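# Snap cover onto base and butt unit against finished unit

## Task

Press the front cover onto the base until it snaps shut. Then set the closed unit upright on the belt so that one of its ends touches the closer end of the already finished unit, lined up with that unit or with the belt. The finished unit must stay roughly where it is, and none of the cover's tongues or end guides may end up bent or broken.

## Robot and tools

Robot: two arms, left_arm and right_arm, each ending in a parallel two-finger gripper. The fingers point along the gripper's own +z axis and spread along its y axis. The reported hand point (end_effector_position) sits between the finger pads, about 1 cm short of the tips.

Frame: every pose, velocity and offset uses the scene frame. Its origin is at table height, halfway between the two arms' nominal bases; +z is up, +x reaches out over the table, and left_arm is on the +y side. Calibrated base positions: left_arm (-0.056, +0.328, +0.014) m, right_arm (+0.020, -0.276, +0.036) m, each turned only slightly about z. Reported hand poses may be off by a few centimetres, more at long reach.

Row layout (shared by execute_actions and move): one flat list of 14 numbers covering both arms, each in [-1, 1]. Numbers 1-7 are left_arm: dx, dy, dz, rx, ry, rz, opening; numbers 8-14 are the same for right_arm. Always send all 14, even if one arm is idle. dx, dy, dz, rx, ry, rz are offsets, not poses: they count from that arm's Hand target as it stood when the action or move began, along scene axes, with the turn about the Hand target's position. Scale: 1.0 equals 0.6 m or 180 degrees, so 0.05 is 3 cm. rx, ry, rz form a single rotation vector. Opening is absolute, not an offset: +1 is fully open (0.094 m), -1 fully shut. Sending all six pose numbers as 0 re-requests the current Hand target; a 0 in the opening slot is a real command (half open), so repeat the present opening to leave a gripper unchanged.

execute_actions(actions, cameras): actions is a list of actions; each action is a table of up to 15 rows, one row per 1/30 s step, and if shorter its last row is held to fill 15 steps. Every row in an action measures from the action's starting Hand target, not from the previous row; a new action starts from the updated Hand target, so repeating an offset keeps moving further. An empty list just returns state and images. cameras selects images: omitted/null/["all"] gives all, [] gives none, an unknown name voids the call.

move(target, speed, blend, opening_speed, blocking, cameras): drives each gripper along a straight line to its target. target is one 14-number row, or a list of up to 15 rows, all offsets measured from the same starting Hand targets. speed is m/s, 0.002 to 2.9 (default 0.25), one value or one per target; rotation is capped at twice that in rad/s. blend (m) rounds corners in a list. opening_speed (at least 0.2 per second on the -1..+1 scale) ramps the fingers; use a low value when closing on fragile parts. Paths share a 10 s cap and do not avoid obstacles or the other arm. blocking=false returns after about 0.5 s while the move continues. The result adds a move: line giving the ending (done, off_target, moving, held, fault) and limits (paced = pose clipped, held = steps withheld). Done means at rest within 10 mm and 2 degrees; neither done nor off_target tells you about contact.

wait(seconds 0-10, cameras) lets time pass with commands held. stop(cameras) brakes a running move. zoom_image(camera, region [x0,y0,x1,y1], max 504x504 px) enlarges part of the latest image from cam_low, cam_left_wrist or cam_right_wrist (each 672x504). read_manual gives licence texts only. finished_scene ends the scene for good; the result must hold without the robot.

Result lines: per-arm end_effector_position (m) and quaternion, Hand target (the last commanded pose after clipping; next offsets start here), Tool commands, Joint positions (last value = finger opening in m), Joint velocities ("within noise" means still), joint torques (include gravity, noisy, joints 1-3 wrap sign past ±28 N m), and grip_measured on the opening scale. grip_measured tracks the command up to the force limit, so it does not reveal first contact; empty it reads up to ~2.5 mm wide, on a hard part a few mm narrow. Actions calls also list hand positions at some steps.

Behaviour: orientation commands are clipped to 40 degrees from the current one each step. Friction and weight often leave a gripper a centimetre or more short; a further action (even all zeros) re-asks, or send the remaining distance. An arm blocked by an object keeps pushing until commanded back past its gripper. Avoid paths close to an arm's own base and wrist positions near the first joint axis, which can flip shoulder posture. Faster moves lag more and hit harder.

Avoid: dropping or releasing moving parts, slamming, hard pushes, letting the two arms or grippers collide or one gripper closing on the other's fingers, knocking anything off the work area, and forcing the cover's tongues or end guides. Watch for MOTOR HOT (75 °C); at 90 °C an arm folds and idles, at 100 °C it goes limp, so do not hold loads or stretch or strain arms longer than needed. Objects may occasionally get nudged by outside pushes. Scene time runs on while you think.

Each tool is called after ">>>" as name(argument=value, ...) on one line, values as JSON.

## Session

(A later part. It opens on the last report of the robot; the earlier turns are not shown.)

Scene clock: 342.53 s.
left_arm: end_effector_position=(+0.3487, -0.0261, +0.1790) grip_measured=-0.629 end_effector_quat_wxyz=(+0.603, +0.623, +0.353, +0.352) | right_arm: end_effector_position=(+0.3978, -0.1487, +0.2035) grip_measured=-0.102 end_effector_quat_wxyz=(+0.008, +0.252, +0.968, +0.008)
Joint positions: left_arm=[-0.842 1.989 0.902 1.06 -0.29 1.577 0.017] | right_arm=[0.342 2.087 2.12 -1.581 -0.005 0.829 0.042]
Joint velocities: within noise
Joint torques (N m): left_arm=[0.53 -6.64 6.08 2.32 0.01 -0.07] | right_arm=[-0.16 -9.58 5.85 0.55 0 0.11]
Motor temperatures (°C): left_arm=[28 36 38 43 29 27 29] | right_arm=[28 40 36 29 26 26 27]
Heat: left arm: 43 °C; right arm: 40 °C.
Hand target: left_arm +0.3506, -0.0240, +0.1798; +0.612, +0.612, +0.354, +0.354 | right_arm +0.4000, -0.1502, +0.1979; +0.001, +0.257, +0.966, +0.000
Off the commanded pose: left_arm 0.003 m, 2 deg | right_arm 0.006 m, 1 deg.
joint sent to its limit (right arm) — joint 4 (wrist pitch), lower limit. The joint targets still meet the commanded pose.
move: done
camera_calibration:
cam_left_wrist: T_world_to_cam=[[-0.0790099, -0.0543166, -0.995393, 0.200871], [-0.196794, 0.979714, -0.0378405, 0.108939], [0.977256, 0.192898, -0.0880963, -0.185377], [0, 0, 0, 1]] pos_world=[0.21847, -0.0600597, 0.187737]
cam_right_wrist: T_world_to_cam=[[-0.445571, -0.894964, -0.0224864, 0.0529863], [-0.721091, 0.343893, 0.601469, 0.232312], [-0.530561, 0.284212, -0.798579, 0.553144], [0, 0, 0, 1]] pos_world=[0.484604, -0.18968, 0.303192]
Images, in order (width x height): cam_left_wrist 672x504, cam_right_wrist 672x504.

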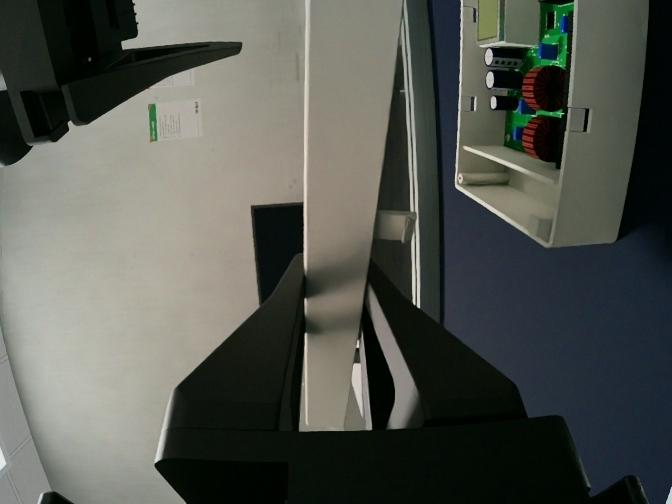

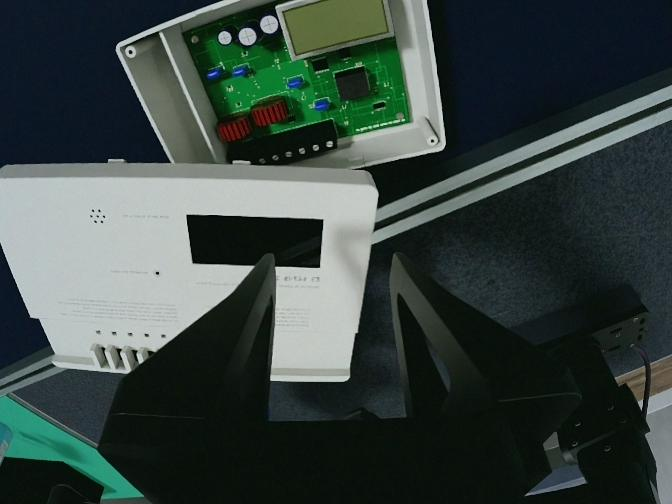

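>>> move(target=[0,0,0,0,0,0,-0.8, -0.004,0.002,-0.035,0,0,0,-0.1], speed=0.08, cameras=["cam_right_wrist"])

>>> zoom_image(camera="cam_right_wrist", region=[220, 160, 420, 320])

Scene clock: 351.47 s.
left_arm: end_effector_position=(+0.3487, -0.0261, +0.1790) grip_measured=-0.629 end_effector_quat_wxyz=(+0.603, +0.623, +0.353, +0.352) | right_arm: end_effector_position=(+0.3969, -0.1490, +0.1784) grip_measured=-0.102 end_effector_quat_wxyz=(-0.003, +0.253, +0.967, +0.001)
Joint positions: left_arm=[-0.842 1.989 0.902 1.06 -0.29 1.577 0.017] | right_arm=[0.342 2.087 2.018 -1.506 -0.005 0.833 0.042]
Joint velocities: within noise
Joint torques (N m): left_arm=[0.5 -6.64 6.06 2.32 0.02 -0.08] | right_arm=[0.29 -11.38 4.59 0.66 0 0.11]
Motor temperatures (°C): left_arm=[28 36 38 44 29 27 29] | right_arm=[28 39 36 29 26 26 27]
Heat: left arm: 44 °C; right arm: 39 °C.
Hand target: left_arm +0.3506, -0.0240, +0.1798; +0.612, +0.612, +0.354, +0.354 | right_arm +0.3976, -0.1490, +0.1768; +0.001, +0.257, +0.966, +0.000
Off the commanded pose: left_arm 0.003 m, 2 deg | right_arm 0.002 m, 1 deg.
move: done
camera_calibration:
cam_right_wrist: T_world_to_cam=[[-0.448922, -0.893564, -0.00366523, 0.0499249], [-0.704497, 0.351406, 0.616602, 0.238728], [-0.549685, 0.279388, -0.787266, 0.53756], [0, 0, 0, 1]] pos_world=[0.486084, -0.189467, 0.276186]
Images, in order (width x height): cam_right_wrist 672x504.

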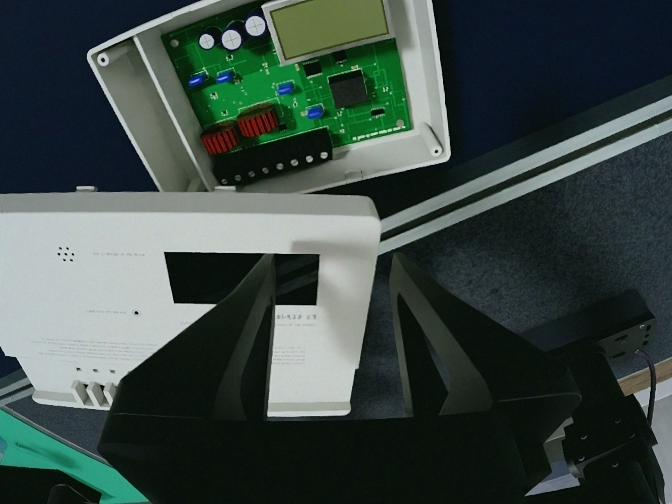

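Scaled by 2.520 from the camera's 672x504 image, which has a finer 960x720 frame.

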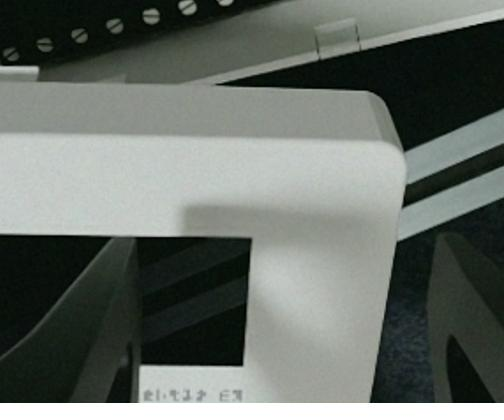

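>>> move(target=[0,0,0,0,0,0,-0.8, -0.008,0.004,-0.012,0,0,0,-0.1], speed=0.05, cameras=["cam_right_wrist","cam_low"])

>>> zoom_image(camera="cam_right_wrist", region=[220, 160, 420, 320])

>>> zoom_image(camera="cam_low", region=[330, 150, 500, 290])

Scene clock: 360.53 s.
left_arm: end_effector_position=(+0.3486, -0.0261, +0.1773) grip_measured=-0.629 end_effector_quat_wxyz=(+0.600, +0.626, +0.353, +0.353) | right_arm: end_effector_position=(+0.3935, -0.1485, +0.1637) grip_measured=-0.102 end_effector_quat_wxyz=(-0.012, +0.256, +0.967, -0.005)
Joint positions: left_arm=[-0.842 1.989 0.902 1.053 -0.29 1.58 0.017] | right_arm=[0.346 2.087 1.959 -1.468 -0.005 0.842 0.042]
Joint velocities: within noise
Joint torques (N m): left_arm=[0.55 -6.68 6.04 2.39 0.02 -0.09] | right_arm=[0.84 -13.12 4.37 0.64 -0.01 0.11]
Motor temperatures (°C): left_arm=[28 36 37 45 29 27 29] | right_arm=[28 39 36 29 26 26 27]
Heat: left arm: 45 °C; right arm: 39 °C.
Hand target: left_arm +0.3506, -0.0240, +0.1798; +0.612, +0.612, +0.354, +0.354 | right_arm +0.3928, -0.1467, +0.1696; +0.001, +0.257, +0.966, +0.000
Off the commanded pose: left_arm 0.004 m, 2 deg | right_arm 0.006 m, 2 deg.
move: done
camera_calibration:
cam_right_wrist: T_world_to_cam=[[-0.453665, -0.8911, 0.0113388, 0.0484798], [-0.690166, 0.359361, 0.628116, 0.23884], [-0.563789, 0.277129, -0.778037, 0.5277], [0, 0, 0, 1]] pos_world=[0.484344, -0.18887, 0.260001]
Images, in order (width x height): cam_low 672x504, cam_right_wrist 672x504.

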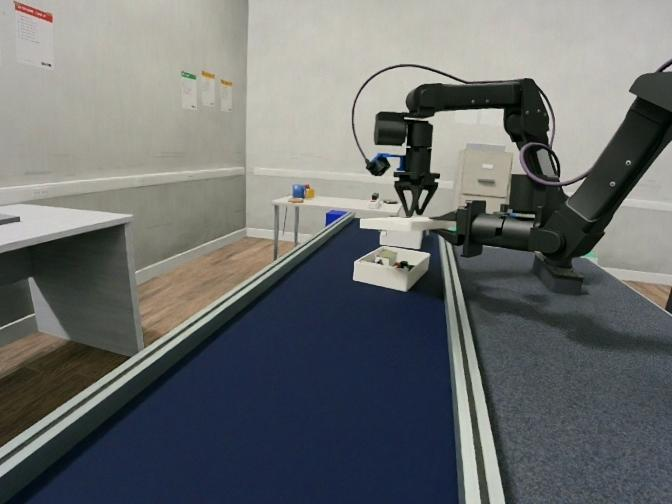

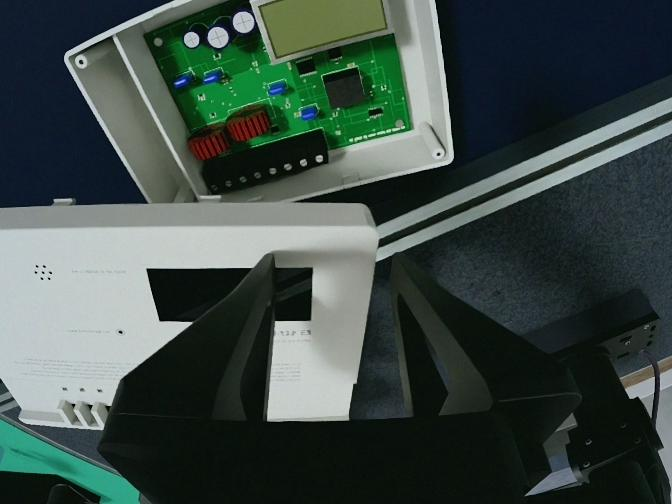

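Scaled by 2.520 from the camera's 672x504 image, which has a finer 960x720 frame.

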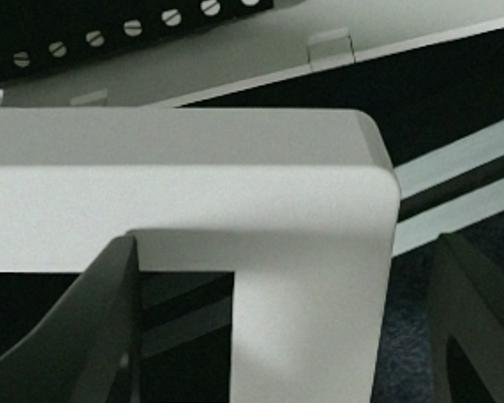

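Scaled by 2.965 from the camera's 672x504 image, which has a finer 960x720 frame.

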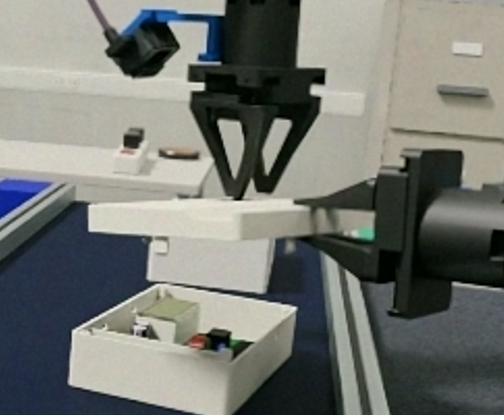

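>>> move(target=[[0,0,0,0,0,0,-0.8, 0,0,0.016,0,0,0,-0.1],[0,0,0,0,0,0,-0.8, -0.0245,0.011,0.016,0,0,0,-0.1]], speed=0.08, cameras=["cam_right_wrist"])

>>> zoom_image(camera="cam_right_wrist", region=[220, 160, 420, 320])

Scene clock: 367.67 s.
left_arm: end_effector_position=(+0.3487, -0.0261, +0.1789) grip_measured=-0.630 end_effector_quat_wxyz=(+0.602, +0.624, +0.352, +0.354) | right_arm: end_effector_position=(+0.3809, -0.1386, +0.1715) grip_measured=-0.102 end_effector_quat_wxyz=(-0.009, +0.253, +0.967, -0.003)
Joint positions: left_arm=[-0.842 1.989 0.902 1.06 -0.29 1.581 0.017] | right_arm=[0.38 2.044 1.927 -1.471 -0.005 0.871 0.042]
Joint velocities: within noise
Joint torques (N m): left_arm=[0.53 -6.65 6.05 2.32 0.02 -0.11] | right_arm=[0.25 -13.12 4.42 0.52 0 0.1]
Motor temperatures (°C): left_arm=[28 36 37 45 29 27 29] | right_arm=[28 40 35 29 26 26 26]
Heat: left arm: 45 °C; right arm: 40 °C.
Hand target: left_arm +0.3506, -0.0240, +0.1798; +0.612, +0.612, +0.354, +0.354 | right_arm +0.3780, -0.1401, +0.1792; +0.001, +0.257, +0.966, +0.000
Off the commanded pose: left_arm 0.003 m, 2 deg | right_arm 0.008 m, 1 deg.
move: done
camera_calibration:
cam_right_wrist: T_world_to_cam=[[-0.448296, -0.893858, 0.00690884, 0.0498881], [-0.696458, 0.354118, 0.624137, 0.224081], [-0.560337, 0.274987, -0.781284, 0.522898], [0, 0, 0, 1]] pos_world=[0.471427, -0.178548, 0.268329]
Images, in order (width x height): cam_right_wrist 672x504.

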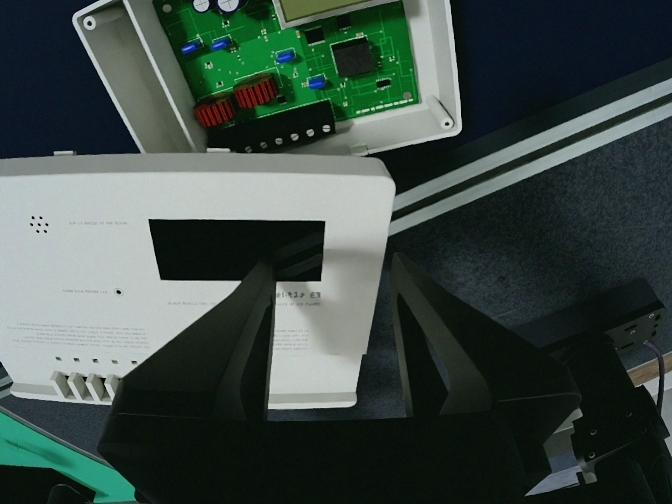

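Scaled by 2.520 from the camera's 672x504 image, which has a finer 960x720 frame.

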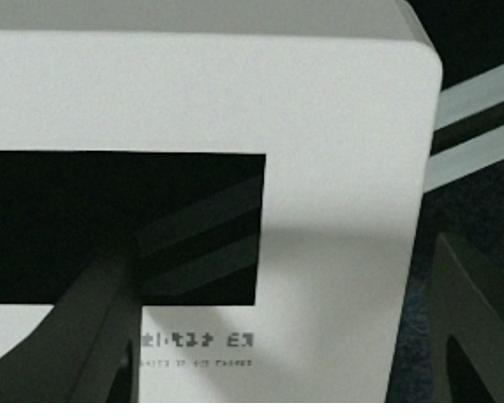

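>>> move(target=[[0,0,0,0,0,0,-0.8, -0.0127,-0.007,0,0,0,0,-0.1],[0,0,0,0,0,0,-0.8, -0.0127,-0.007,-0.012,0,0,0,-0.1]], speed=0.05, cameras=["cam_right_wrist"])

>>> zoom_image(camera="cam_right_wrist", region=[220, 160, 420, 320])

Scene clock: 374.43 s.
left_arm: end_effector_position=(+0.3486, -0.0262, +0.1771) grip_measured=-0.630 end_effector_quat_wxyz=(+0.599, +0.626, +0.352, +0.353) | right_arm: end_effector_position=(+0.3699, -0.1428, +0.1659) grip_measured=-0.102 end_effector_quat_wxyz=(-0.013, +0.253, +0.967, -0.006)
Joint positions: left_arm=[-0.842 1.989 0.902 1.053 -0.289 1.581 0.017] | right_arm=[0.38 2.001 1.84 -1.439 -0.005 0.871 0.042]
Joint velocities: within noise
Joint torques (N m): left_arm=[0.53 -6.68 6.05 2.39 0.01 -0.11] | right_arm=[-0.06 -12.6 4.37 0.64 0 0.08]
Motor temperatures (°C): left_arm=[28 36 37 45 29 27 29] | right_arm=[28 43 35 29 26 26 26]
Heat: left arm: 45 °C; right arm: 43 °C.
Hand target: left_arm +0.3506, -0.0240, +0.1798; +0.612, +0.612, +0.354, +0.354 | right_arm +0.3705, -0.1442, +0.1721; +0.001, +0.257, +0.966, +0.000
Off the commanded pose: left_arm 0.004 m, 2 deg | right_arm 0.006 m, 2 deg.
move: done
camera_calibration:
cam_right_wrist: T_world_to_cam=[[-0.448806, -0.893512, 0.0144632, 0.0402128], [-0.690163, 0.356855, 0.629547, 0.218513], [-0.567669, 0.272562, -0.776828, 0.515087], [0, 0, 0, 1]] pos_world=[0.461256, -0.18244, 0.261988]
Images, in order (width x height): cam_right_wrist 672x504.

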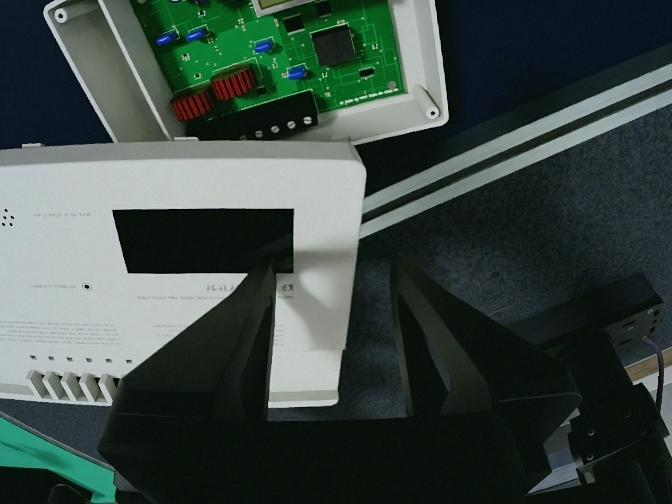

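Scaled by 2.520 from the camera's 672x504 image, which has a finer 960x720 frame.

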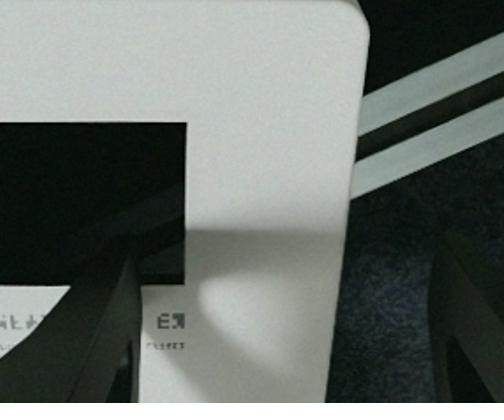

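>>> move(target=[[0,0,0,0,0,0,-0.8, 0,0,0.016,0,0,0,-0.1],[0,0,0,0,0,0,-0.8, 0.0117,-0.0015,0.016,0,0,0,-0.1]], speed=0.05, cameras=["cam_right_wrist"])

>>> zoom_image(camera="cam_right_wrist", region=[220, 160, 420, 320])

Scene clock: 379.30 s.
left_arm: end_effector_position=(+0.3486, -0.0262, +0.1789) grip_measured=-0.630 end_effector_quat_wxyz=(+0.602, +0.624, +0.352, +0.354) | right_arm: end_effector_position=(+0.3740, -0.1435, +0.1764) grip_measured=-0.102 end_effector_quat_wxyz=(-0.005, +0.256, +0.967, -0.001)
Joint positions: left_arm=[-0.842 1.989 0.902 1.06 -0.289 1.581 0.017] | right_arm=[0.375 2.001 1.883 -1.463 -0.005 0.871 0.042]
Joint velocities: within noise
Joint torques (N m): left_arm=[0.51 -6.65 6.09 2.31 0.02 -0.11] | right_arm=[-0.34 -10.22 7.27 0.4 0.01 0]
Motor temperatures (°C): left_arm=[28 36 37 45 29 27 29] | right_arm=[28 44 35 29 26 26 26]
Heat: left arm: 45 °C; right arm: 44 °C.
Hand target: left_arm +0.3506, -0.0240, +0.1798; +0.612, +0.612, +0.354, +0.354 | right_arm +0.3775, -0.1451, +0.1817; +0.001, +0.257, +0.966, +0.000
Off the commanded pose: left_arm 0.003 m, 2 deg | right_arm 0.007 m, 1 deg.
move: done
camera_calibration:
cam_right_wrist: T_world_to_cam=[[-0.454061, -0.89097, 0.000787294, 0.0460483], [-0.699067, 0.35681, 0.619671, 0.220129], [-0.552389, 0.280818, -0.784861, 0.522648], [0, 0, 0, 1]] pos_world=[0.463499, -0.184286, 0.273763]
Images, in order (width x height): cam_right_wrist 672x504.

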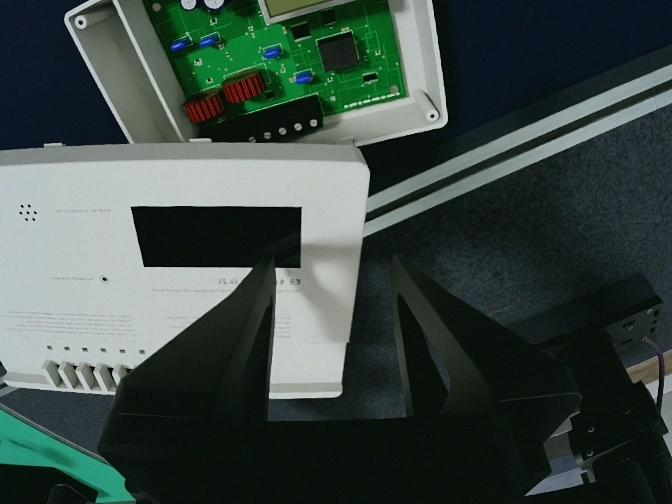

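Scaled by 2.520 from the camera's 672x504 image, which has a finer 960x720 frame.

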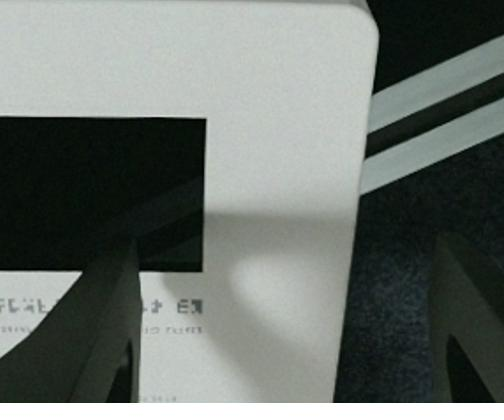

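>>> move(target=[0,0,0,0,0,0,-0.8, 0,0,-0.03,0,0,0,-0.1], speed=0.05, cameras=["cam_right_wrist"])

>>> zoom_image(camera="cam_right_wrist", region=[220, 160, 420, 320])

Scene clock: 384.97 s.
left_arm: end_effector_position=(+0.3487, -0.0262, +0.1773) grip_measured=-0.630 end_effector_quat_wxyz=(+0.600, +0.626, +0.352, +0.353) | right_arm: end_effector_position=(+0.3757, -0.1429, +0.1657) grip_measured=-0.102 end_effector_quat_wxyz=(-0.004, +0.256, +0.967, +0.000)
Joint positions: left_arm=[-0.842 1.99 0.902 1.056 -0.289 1.582 0.017] | right_arm=[0.375 2.001 1.84 -1.417 -0.005 0.871 0.042]
Joint velocities: within noise
Joint torques (N m): left_arm=[0.59 -6.74 6.06 2.36 0.02 -0.12] | right_arm=[-0.32 -10.8 4.46 0.7 0 -0.01]
Motor temperatures (°C): left_arm=[28 36 37 45 29 27 29] | right_arm=[28 44 36 29 26 26 26]
Heat: left arm: 45 °C; right arm: 44 °C.
Hand target: left_arm +0.3506, -0.0240, +0.1797; +0.612, +0.612, +0.354, +0.354 | right_arm +0.3775, -0.1451, +0.1637; +0.001, +0.257, +0.966, +0.000
Off the commanded pose: left_arm 0.004 m, 2 deg | right_arm 0.003 m, 1 deg.
move: done
camera_calibration:
cam_right_wrist: T_world_to_cam=[[-0.454042, -0.890979, -0.00148167, 0.0477174], [-0.700867, 0.356133, 0.618025, 0.228568], [-0.55012, 0.281648, -0.786157, 0.514484], [0, 0, 0, 1]] pos_world=[0.46489, -0.183789, 0.263275]
Images, in order (width x height): cam_right_wrist 672x504.

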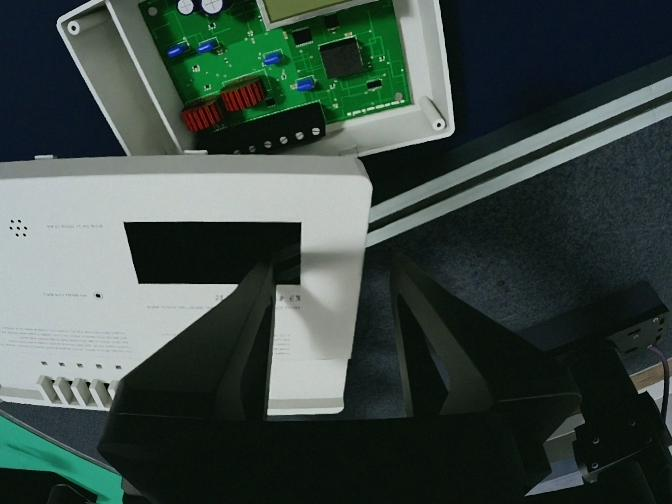

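Scaled by 2.520 from the camera's 672x504 image, which has a finer 960x720 frame.

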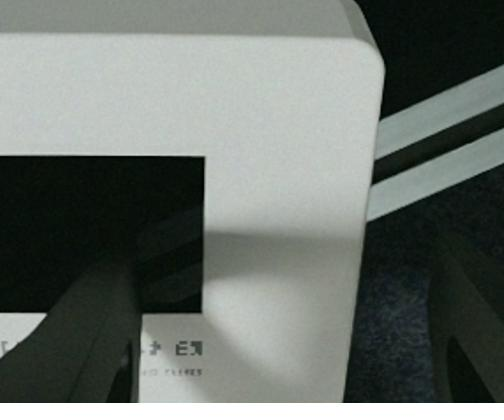

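>>> move(target=[[0,0,0,0,0,0,-0.8, 0,0,0.017,0,0,0,-0.1],[0,0,0,0,0,0,-0.8, 0.0137,-0.0075,0.017,0,0,0,-0.1],[0,0,0,0,0,0,-0.8, 0.0137,-0.0075,-0.003,0,0,0,-0.1]], speed=0.05, cameras=["cam_right_wrist"])

>>> zoom_image(camera="cam_right_wrist", region=[220, 160, 420, 320])

Scene clock: 400.63 s.
left_arm: end_effector_position=(+0.3487, -0.0262, +0.1783) grip_measured=-0.630 end_effector_quat_wxyz=(+0.601, +0.624, +0.352, +0.354) | right_arm: end_effector_position=(+0.3844, -0.1480, +0.1726) grip_measured=-0.102 end_effector_quat_wxyz=(+0.007, +0.258, +0.966, +0.008)
Joint positions: left_arm=[-0.842 1.99 0.902 1.06 -0.289 1.582 0.017] | right_arm=[0.354 2.001 1.868 -1.416 -0.005 0.855 0.042]
Joint velocities: within noise
Joint torques (N m): left_arm=[0.53 -6.72 6.06 2.31 0.01 -0.11] | right_arm=[-0.12 -9.06 4.62 0.72 0 -0.03]
Motor temperatures (°C): left_arm=[28 36 37 45 29 27 29] | right_arm=[28 44 35 29 26 26 26]
Heat: left arm: 45 °C; right arm: 44 °C.
Hand target: left_arm +0.3506, -0.0240, +0.1797; +0.612, +0.613, +0.354, +0.354 | right_arm +0.3857, -0.1496, +0.1619; +0.001, +0.257, +0.966, +0.000
Off the commanded pose: left_arm 0.003 m, 2 deg | right_arm 0.011 m, 1 deg.
move: off_target (right_arm)
camera_calibration:
cam_right_wrist: T_world_to_cam=[[-0.457184, -0.889105, -0.0217991, 0.0521238], [-0.715559, 0.353168, 0.6027, 0.240051], [-0.528165, 0.291144, -0.79767, 0.521052], [0, 0, 0, 1]] pos_world=[0.470803, -0.190136, 0.272085]
Images, in order (width x height): cam_right_wrist 672x504.

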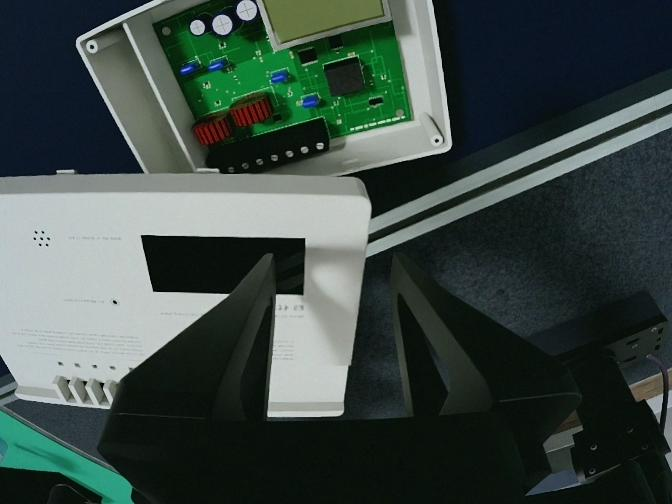

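Scaled by 2.520 from the camera's 672x504 image, which has a finer 960x720 frame.

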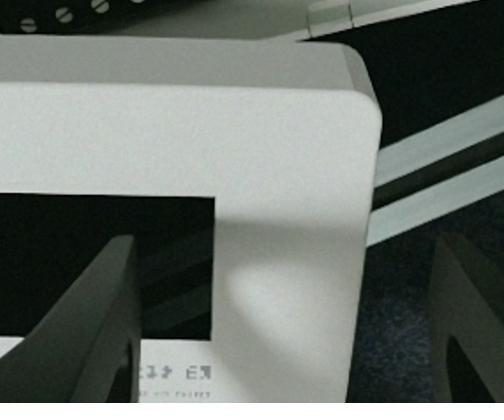

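>>> move(target=[0,0,0,0,0,0,-0.8, 0,0,-0.008,0,0,0,-0.1], speed=0.05, cameras=["cam_right_wrist"])

>>> zoom_image(camera="cam_right_wrist", region=[220, 160, 420, 320])

Scene clock: 404.40 s.
left_arm: end_effector_position=(+0.3487, -0.0262, +0.1784) grip_measured=-0.630 end_effector_quat_wxyz=(+0.601, +0.624, +0.352, +0.354) | right_arm: end_effector_position=(+0.3846, -0.1479, +0.1674) grip_measured=-0.102 end_effector_quat_wxyz=(+0.007, +0.258, +0.966, +0.007)
Joint positions: left_arm=[-0.842 1.99 0.902 1.06 -0.289 1.582 0.017] | right_arm=[0.354 2.001 1.847 -1.397 -0.005 0.855 0.042]
Joint velocities: within noise
Joint torques (N m): left_arm=[0.53 -6.72 6.06 2.31 0.02 -0.12] | right_arm=[-0.13 -9.18 4.63 0.72 0 -0.01]
Motor temperatures (°C): left_arm=[28 36 37 46 29 27 29] | right_arm=[28 44 35 29 26 26 26]
Heat: left arm: 46 °C; right arm: 44 °C.
Hand target: left_arm +0.3506, -0.0240, +0.1797; +0.612, +0.612, +0.354, +0.354 | right_arm +0.3857, -0.1496, +0.1571; +0.001, +0.257, +0.966, +0.000
Off the commanded pose: left_arm 0.003 m, 2 deg | right_arm 0.010 m, 1 deg.
move: done
camera_calibration:
cam_right_wrist: T_world_to_cam=[[-0.456839, -0.889305, -0.0208588, 0.0517896], [-0.715022, 0.353157, 0.603344, 0.242942], [-0.52919, 0.290545, -0.797208, 0.517277], [0, 0, 0, 1]] pos_world=[0.471107, -0.190033, 0.26688]
Images, in order (width x height): cam_right_wrist 672x504.

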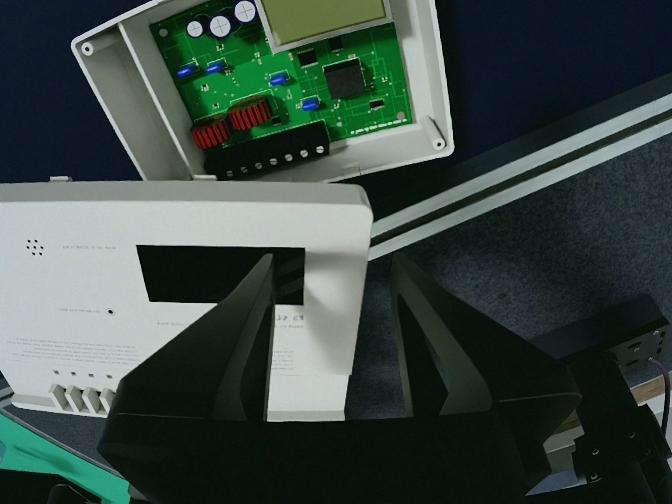

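Scaled by 2.520 from the camera's 672x504 image, which has a finer 960x720 frame.

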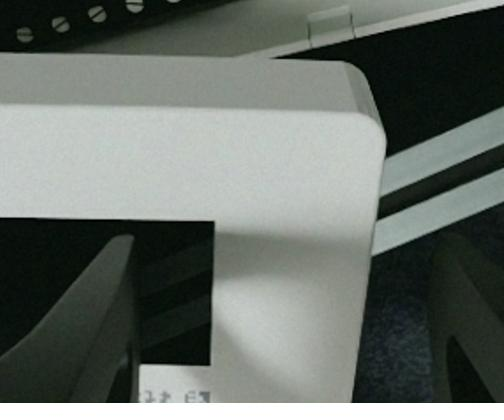

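>>> move(target=[[0,0,0,0,0,0,-0.8, -0.007,0.004,0,0,0,0,-0.1],[0,0,0,0,0,0,-0.8, -0.007,0.004,-0.013,0,0,0,-0.1]], speed=0.04, cameras=["cam_right_wrist"])

>>> zoom_image(camera="cam_right_wrist", region=[220, 160, 420, 320])

Scene clock: 408.37 s.
left_arm: end_effector_position=(+0.3485, -0.0260, +0.1721) grip_measured=-0.630 end_effector_quat_wxyz=(+0.592, +0.633, +0.353, +0.352) | right_arm: end_effector_position=(+0.3836, -0.1476, +0.1556) grip_measured=-0.102 end_effector_quat_wxyz=(+0.004, +0.257, +0.966, +0.006)
Joint positions: left_arm=[-0.842 1.99 0.902 1.034 -0.289 1.584 0.017] | right_arm=[0.356 2.001 1.8 -1.356 -0.005 0.855 0.042]
Joint velocities: within noise
Joint torques (N m): left_arm=[0.53 -6.86 6 2.57 0.02 -0.14] | right_arm=[0.64 -10.15 4.33 0.67 0 0.08]
Motor temperatures (°C): left_arm=[28 36 37 46 29 27 29] | right_arm=[28 43 35 29 26 26 26]
Heat: left arm: 46 °C; right arm: 43 °C.
Hand target: left_arm +0.3506, -0.0240, +0.1797; +0.612, +0.612, +0.354, +0.354 | right_arm +0.3815, -0.1472, +0.1493; +0.001, +0.257, +0.966, +0.000
Off the commanded pose: left_arm 0.008 m, 3 deg | right_arm 0.007 m, 1 deg.
move: off_target (left_arm)
camera_calibration:
cam_right_wrist: T_world_to_cam=[[-0.455595, -0.890035, -0.0164461, 0.0501043], [-0.712063, 0.353283, 0.606759, 0.247662], [-0.534227, 0.288147, -0.794715, 0.508488], [0, 0, 0, 1]] pos_world=[0.470826, -0.189419, 0.254656]
Images, in order (width x height): cam_right_wrist 672x504.

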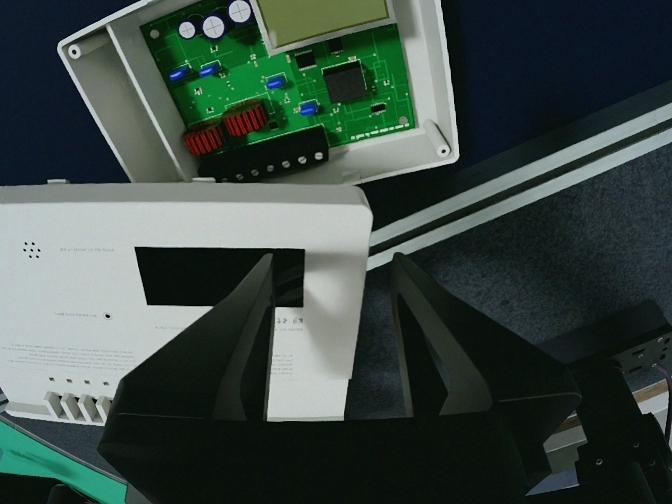

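Scaled by 2.520 from the camera's 672x504 image, which has a finer 960x720 frame.

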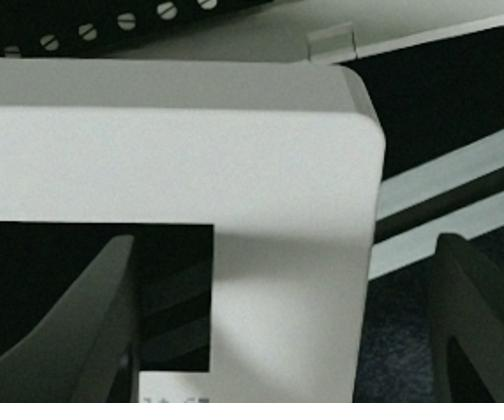

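>>> execute_actions(actions=[])

>>> zoom_image(camera="cam_low", region=[350, 170, 470, 260])

>>> zoom_image(camera="cam_left_wrist", region=[0, 0, 400, 300])

Scene clock: 416.10 s.
left_arm: end_effector_position=(+0.3485, -0.0260, +0.1720) grip_measured=-0.630 end_effector_quat_wxyz=(+0.592, +0.634, +0.353, +0.352) | right_arm: end_effector_position=(+0.3837, -0.1476, +0.1555) grip_measured=-0.102 end_effector_quat_wxyz=(+0.005, +0.257, +0.966, +0.006)
Joint positions: left_arm=[-0.842 1.99 0.902 1.033 -0.289 1.584 0.017] | right_arm=[0.356 2.001 1.8 -1.355 -0.005 0.855 0.042]
Joint velocities: within noise
Joint torques (N m): left_arm=[0.53 -6.86 6.01 2.57 0.02 -0.14] | right_arm=[0.64 -10.14 4.36 0.68 0 0.08]
Motor temperatures (°C): left_arm=[28 36 37 47 29 27 30] | right_arm=[28 43 35 28 26 26 26]
Heat: left arm: 47 °C; right arm: 43 °C.
Hand target: left_arm +0.3506, -0.0240, +0.1797; +0.612, +0.612, +0.354, +0.354 | right_arm +0.3815, -0.1472, +0.1493; +0.001, +0.257, +0.966, +0.000
Tool commands: left_gripper/opening=-0.8 right_gripper/opening=-0.1
Off the commanded pose: left_arm 0.008 m, 3 deg | right_arm 0.007 m, 1 deg.
camera_calibration:
cam_left_wrist: T_world_to_cam=[[-0.0945348, -0.0281509, -0.995123, 0.199965], [-0.196579, 0.980446, -0.00906103, 0.103492], [0.97592, 0.194764, -0.0982201, -0.183561], [0, 0, 0, 1]] pos_world=[0.218388, -0.0600881, 0.181898]
cam_right_wrist: T_world_to_cam=[[-0.455594, -0.890031, -0.0167345, 0.0502208], [-0.712302, 0.353213, 0.606521, 0.247952], [-0.533911, 0.288247, -0.794892, 0.508378], [0, 0, 0, 1]] pos_world=[0.470925, -0.18942, 0.254558]

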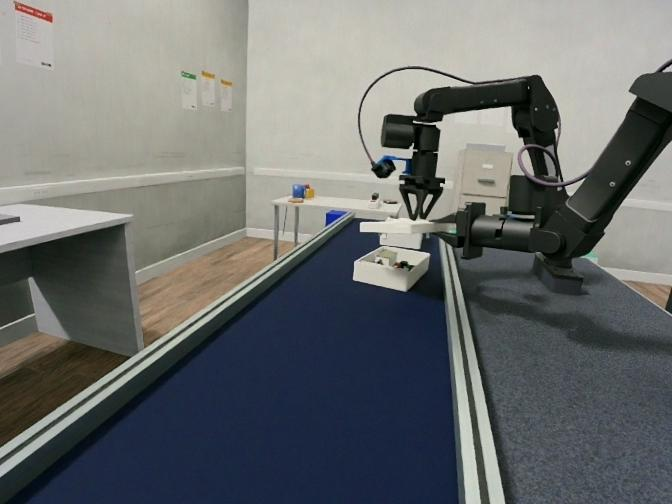

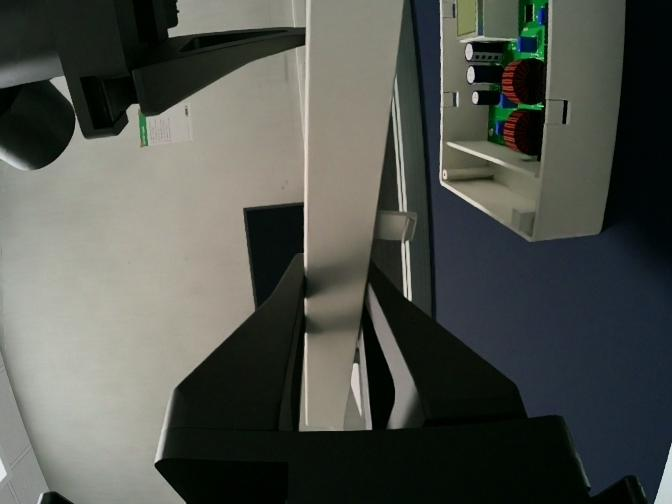

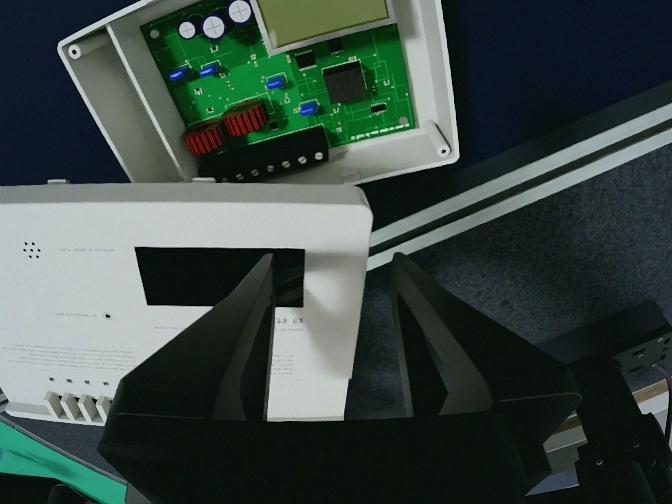

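Scaled by 4.200 from the camera's 672x504 image, which has a finer 960x720 frame.

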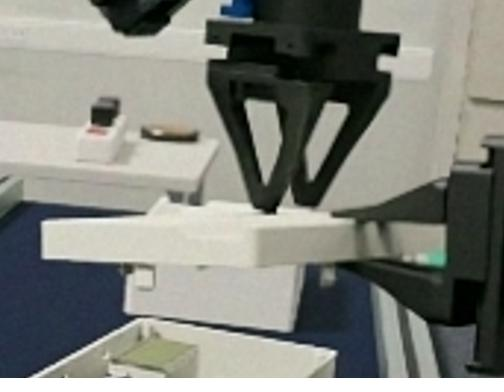

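Scaled by 1.260 from the camera's 672x504 image, which has a finer 960x720 frame.

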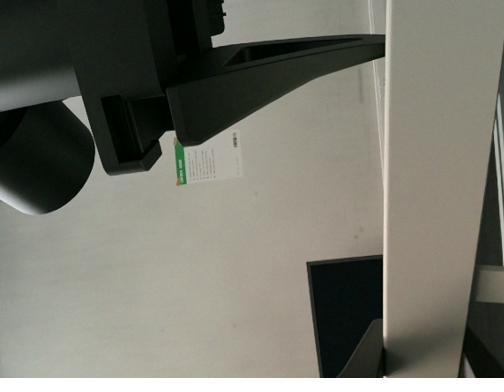

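>>> move(target=[[0,0,0,0,0,0,-0.8, 0,0,0.13,0,0,0,-0.1],[0,0,0,0,0,0,-0.8, 0.06,-0.165,0.155,0,0,-0.333,-0.3]], speed=0.2)

Scene clock: 441.40 s.
left_arm: end_effector_position=(+0.3487, -0.0262, +0.1784) grip_measured=-0.630 end_effector_quat_wxyz=(+0.601, +0.625, +0.351, +0.354) | right_arm: end_effector_position=(+0.4153, -0.2439, +0.2394) grip_measured=-0.298 end_effector_quat_wxyz=(+0.041, +0.699, +0.712, +0.050)
Joint positions: left_arm=[-0.842 1.99 0.902 1.06 -0.289 1.584 0.017] | right_arm=[0.098 1.999 2.13 -1.573 -0.005 1.63 0.033]
Joint velocities: within noise
Joint torques (N m): left_arm=[0.51 -6.72 6.06 2.31 0.01 -0.13] | right_arm=[-0.21 -9.54 7.13 0.69 0 0.11]
Motor temperatures (°C): left_arm=[28 36 37 48 29 27 30] | right_arm=[28 44 35 28 26 26 26]
Heat: left arm: 48 °C; right arm: 44 °C.
Hand target: left_arm +0.3506, -0.0240, +0.1797; +0.612, +0.612, +0.354, +0.354 | right_arm +0.4175, -0.2462, +0.2423; +0.001, +0.705, +0.709, +0.000
Off the commanded pose: left_arm 0.003 m, 2 deg | right_arm 0.004 m, 7 deg.
joint sent to its limit (right arm) — joint 4 (wrist pitch), lower limit. The joint targets are off in orientation, not in position.
move: off_target (right_arm); target 2's new opening was sent with right_arm's hand 0.004 m and 7 deg from that target
camera_calibration:
cam_left_wrist: T_world_to_cam=[[-0.0763317, -0.0474982, -0.99595, 0.19969], [-0.196182, 0.980055, -0.0317043, 0.107742], [0.977592, 0.192968, -0.0841275, -0.186261], [0, 0, 0, 1]] pos_world=[0.218467, -0.0601654, 0.186627]
cam_right_wrist: T_world_to_cam=[[-0.989279, -0.063469, -0.131526, 0.431056], [-0.131344, 0.780411, 0.611316, 0.11532], [0.0638447, 0.622037, -0.78038, 0.449344], [0, 0, 0, 1]] pos_world=[0.412892, -0.342147, 0.336858]

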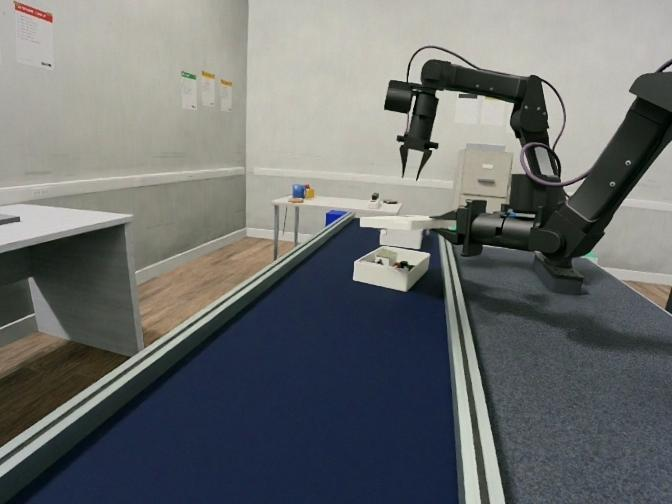

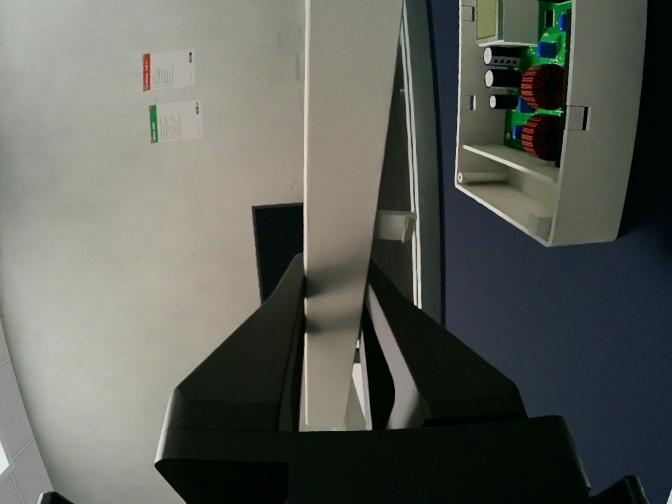

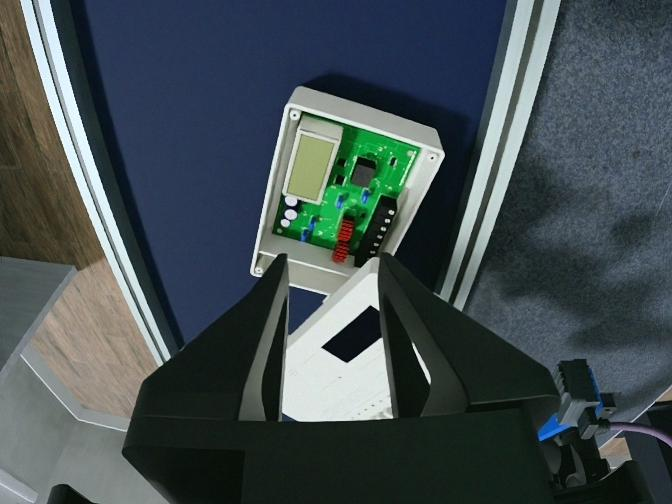

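>>> move(target=[[0.02,-0.1,0,0,0,0.05,-0.8, 0,0,0,0,0,0,-0.3],[0.039,-0.197,-0.055,0,0,0.0944,-0.8, 0,0,0,0,0,0,-0.3]], speed=0.12, blend=0.02)

>>> zoom_image(camera="cam_right_wrist", region=[220, 60, 480, 320])

>>> zoom_image(camera="cam_low", region=[330, 170, 500, 310])

Scene clock: 457.10 s.
left_arm: end_effector_position=(+0.3707, -0.1374, +0.1417) grip_measured=-0.630 end_effector_quat_wxyz=(+0.539, +0.571, +0.432, +0.443) | right_arm: end_effector_position=(+0.4153, -0.2439, +0.2394) grip_measured=-0.298 end_effector_quat_wxyz=(+0.041, +0.699, +0.712, +0.050)
Joint positions: left_arm=[-1.06 2.448 1.557 0.854 -0.798 1.584 0.017] | right_arm=[0.098 1.999 2.13 -1.573 -0.005 1.63 0.033]
Joint velocities: within noise
Joint torques (N m): left_arm=[-0.05 -9.4 11.21 1.87 -0.11 -0.15] | right_arm=[-0.23 -9.54 7.12 0.69 0.01 0.11]
Motor temperatures (°C): left_arm=[28 36 37 49 29 27 30] | right_arm=[28 43 37 28 26 26 26]
Heat: left arm: 49 °C; right arm: 43 °C.
Hand target: left_arm +0.3741, -0.1421, +0.1468; +0.553, +0.553, +0.441, +0.440 | right_arm +0.4175, -0.2462, +0.2423; +0.001, +0.705, +0.709, +0.000
Off the commanded pose: left_arm 0.008 m, 3 deg | right_arm 0.004 m, 7 deg.
joint sent to its limit (right arm) — joint 4 (wrist pitch), lower limit. The joint targets are off in orientation, not in position.
move: off_target (left_arm, right_arm)
camera_calibration:
cam_left_wrist: T_world_to_cam=[[-0.0547439, -0.0493639, -0.997279, 0.151456], [-0.468552, 0.883252, -0.0179994, 0.305528], [0.881738, 0.466292, -0.0714823, -0.118213], [0, 0, 0, 1]] pos_world=[0.25568, -0.20726, 0.148093]
cam_right_wrist: T_world_to_cam=[[-0.989301, -0.0630503, -0.131559, 0.431217], [-0.131035, 0.780459, 0.611321, 0.115207], [0.0641328, 0.622019, -0.780371, 0.449216], [0, 0, 0, 1]] pos_world=[0.412891, -0.342147, 0.336858]

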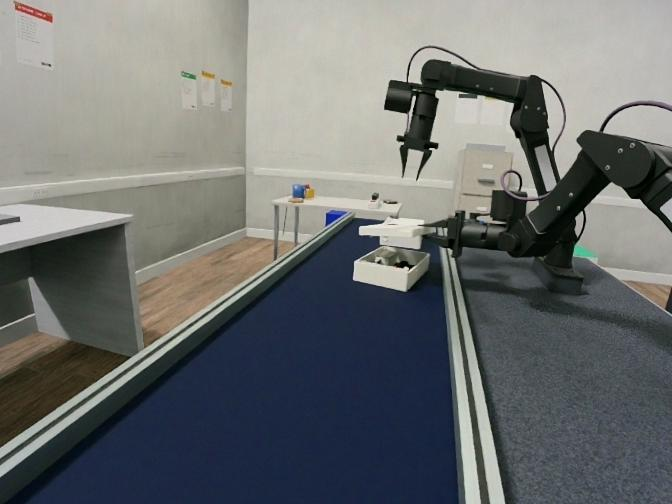

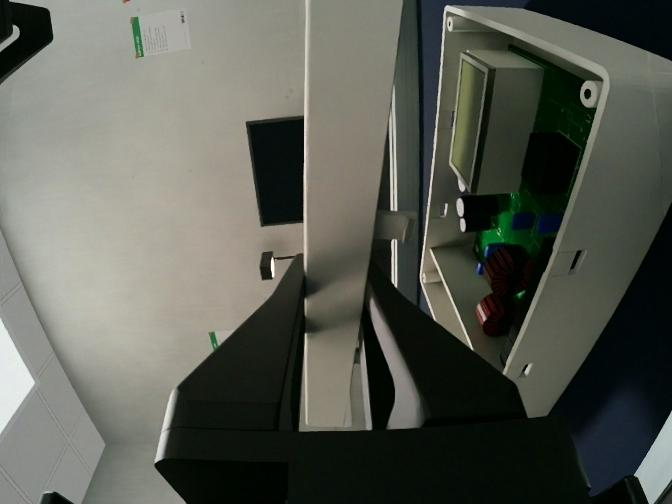

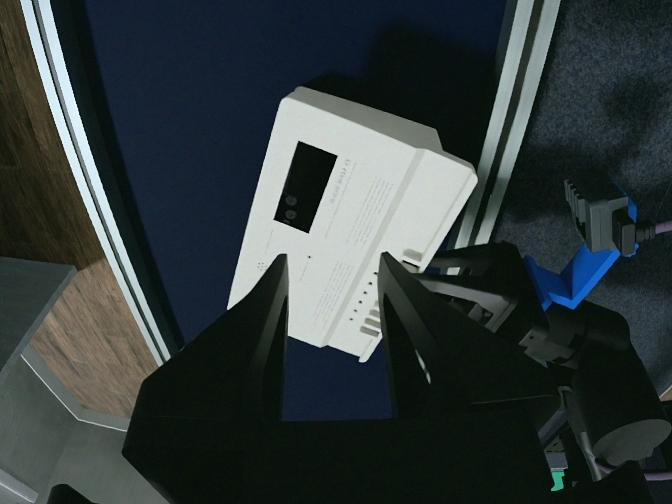

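Scaled by 1.938 from the camera's 672x504 image, which has a finer 960x720 frame.

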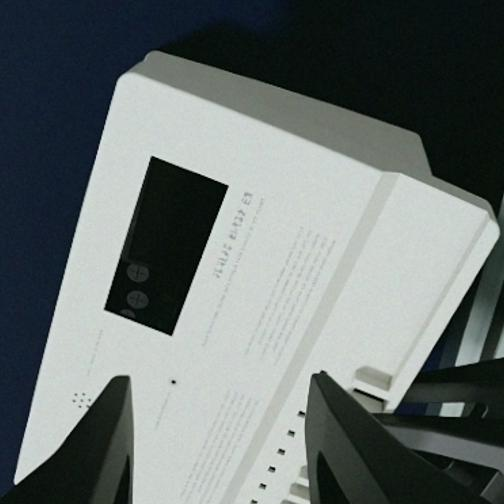

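Scaled by 2.965 from the camera's 672x504 image, which has a finer 960x720 frame.

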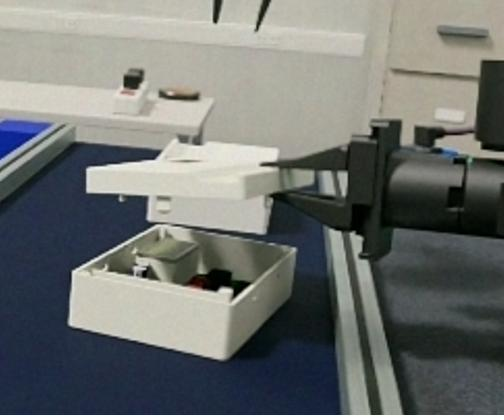

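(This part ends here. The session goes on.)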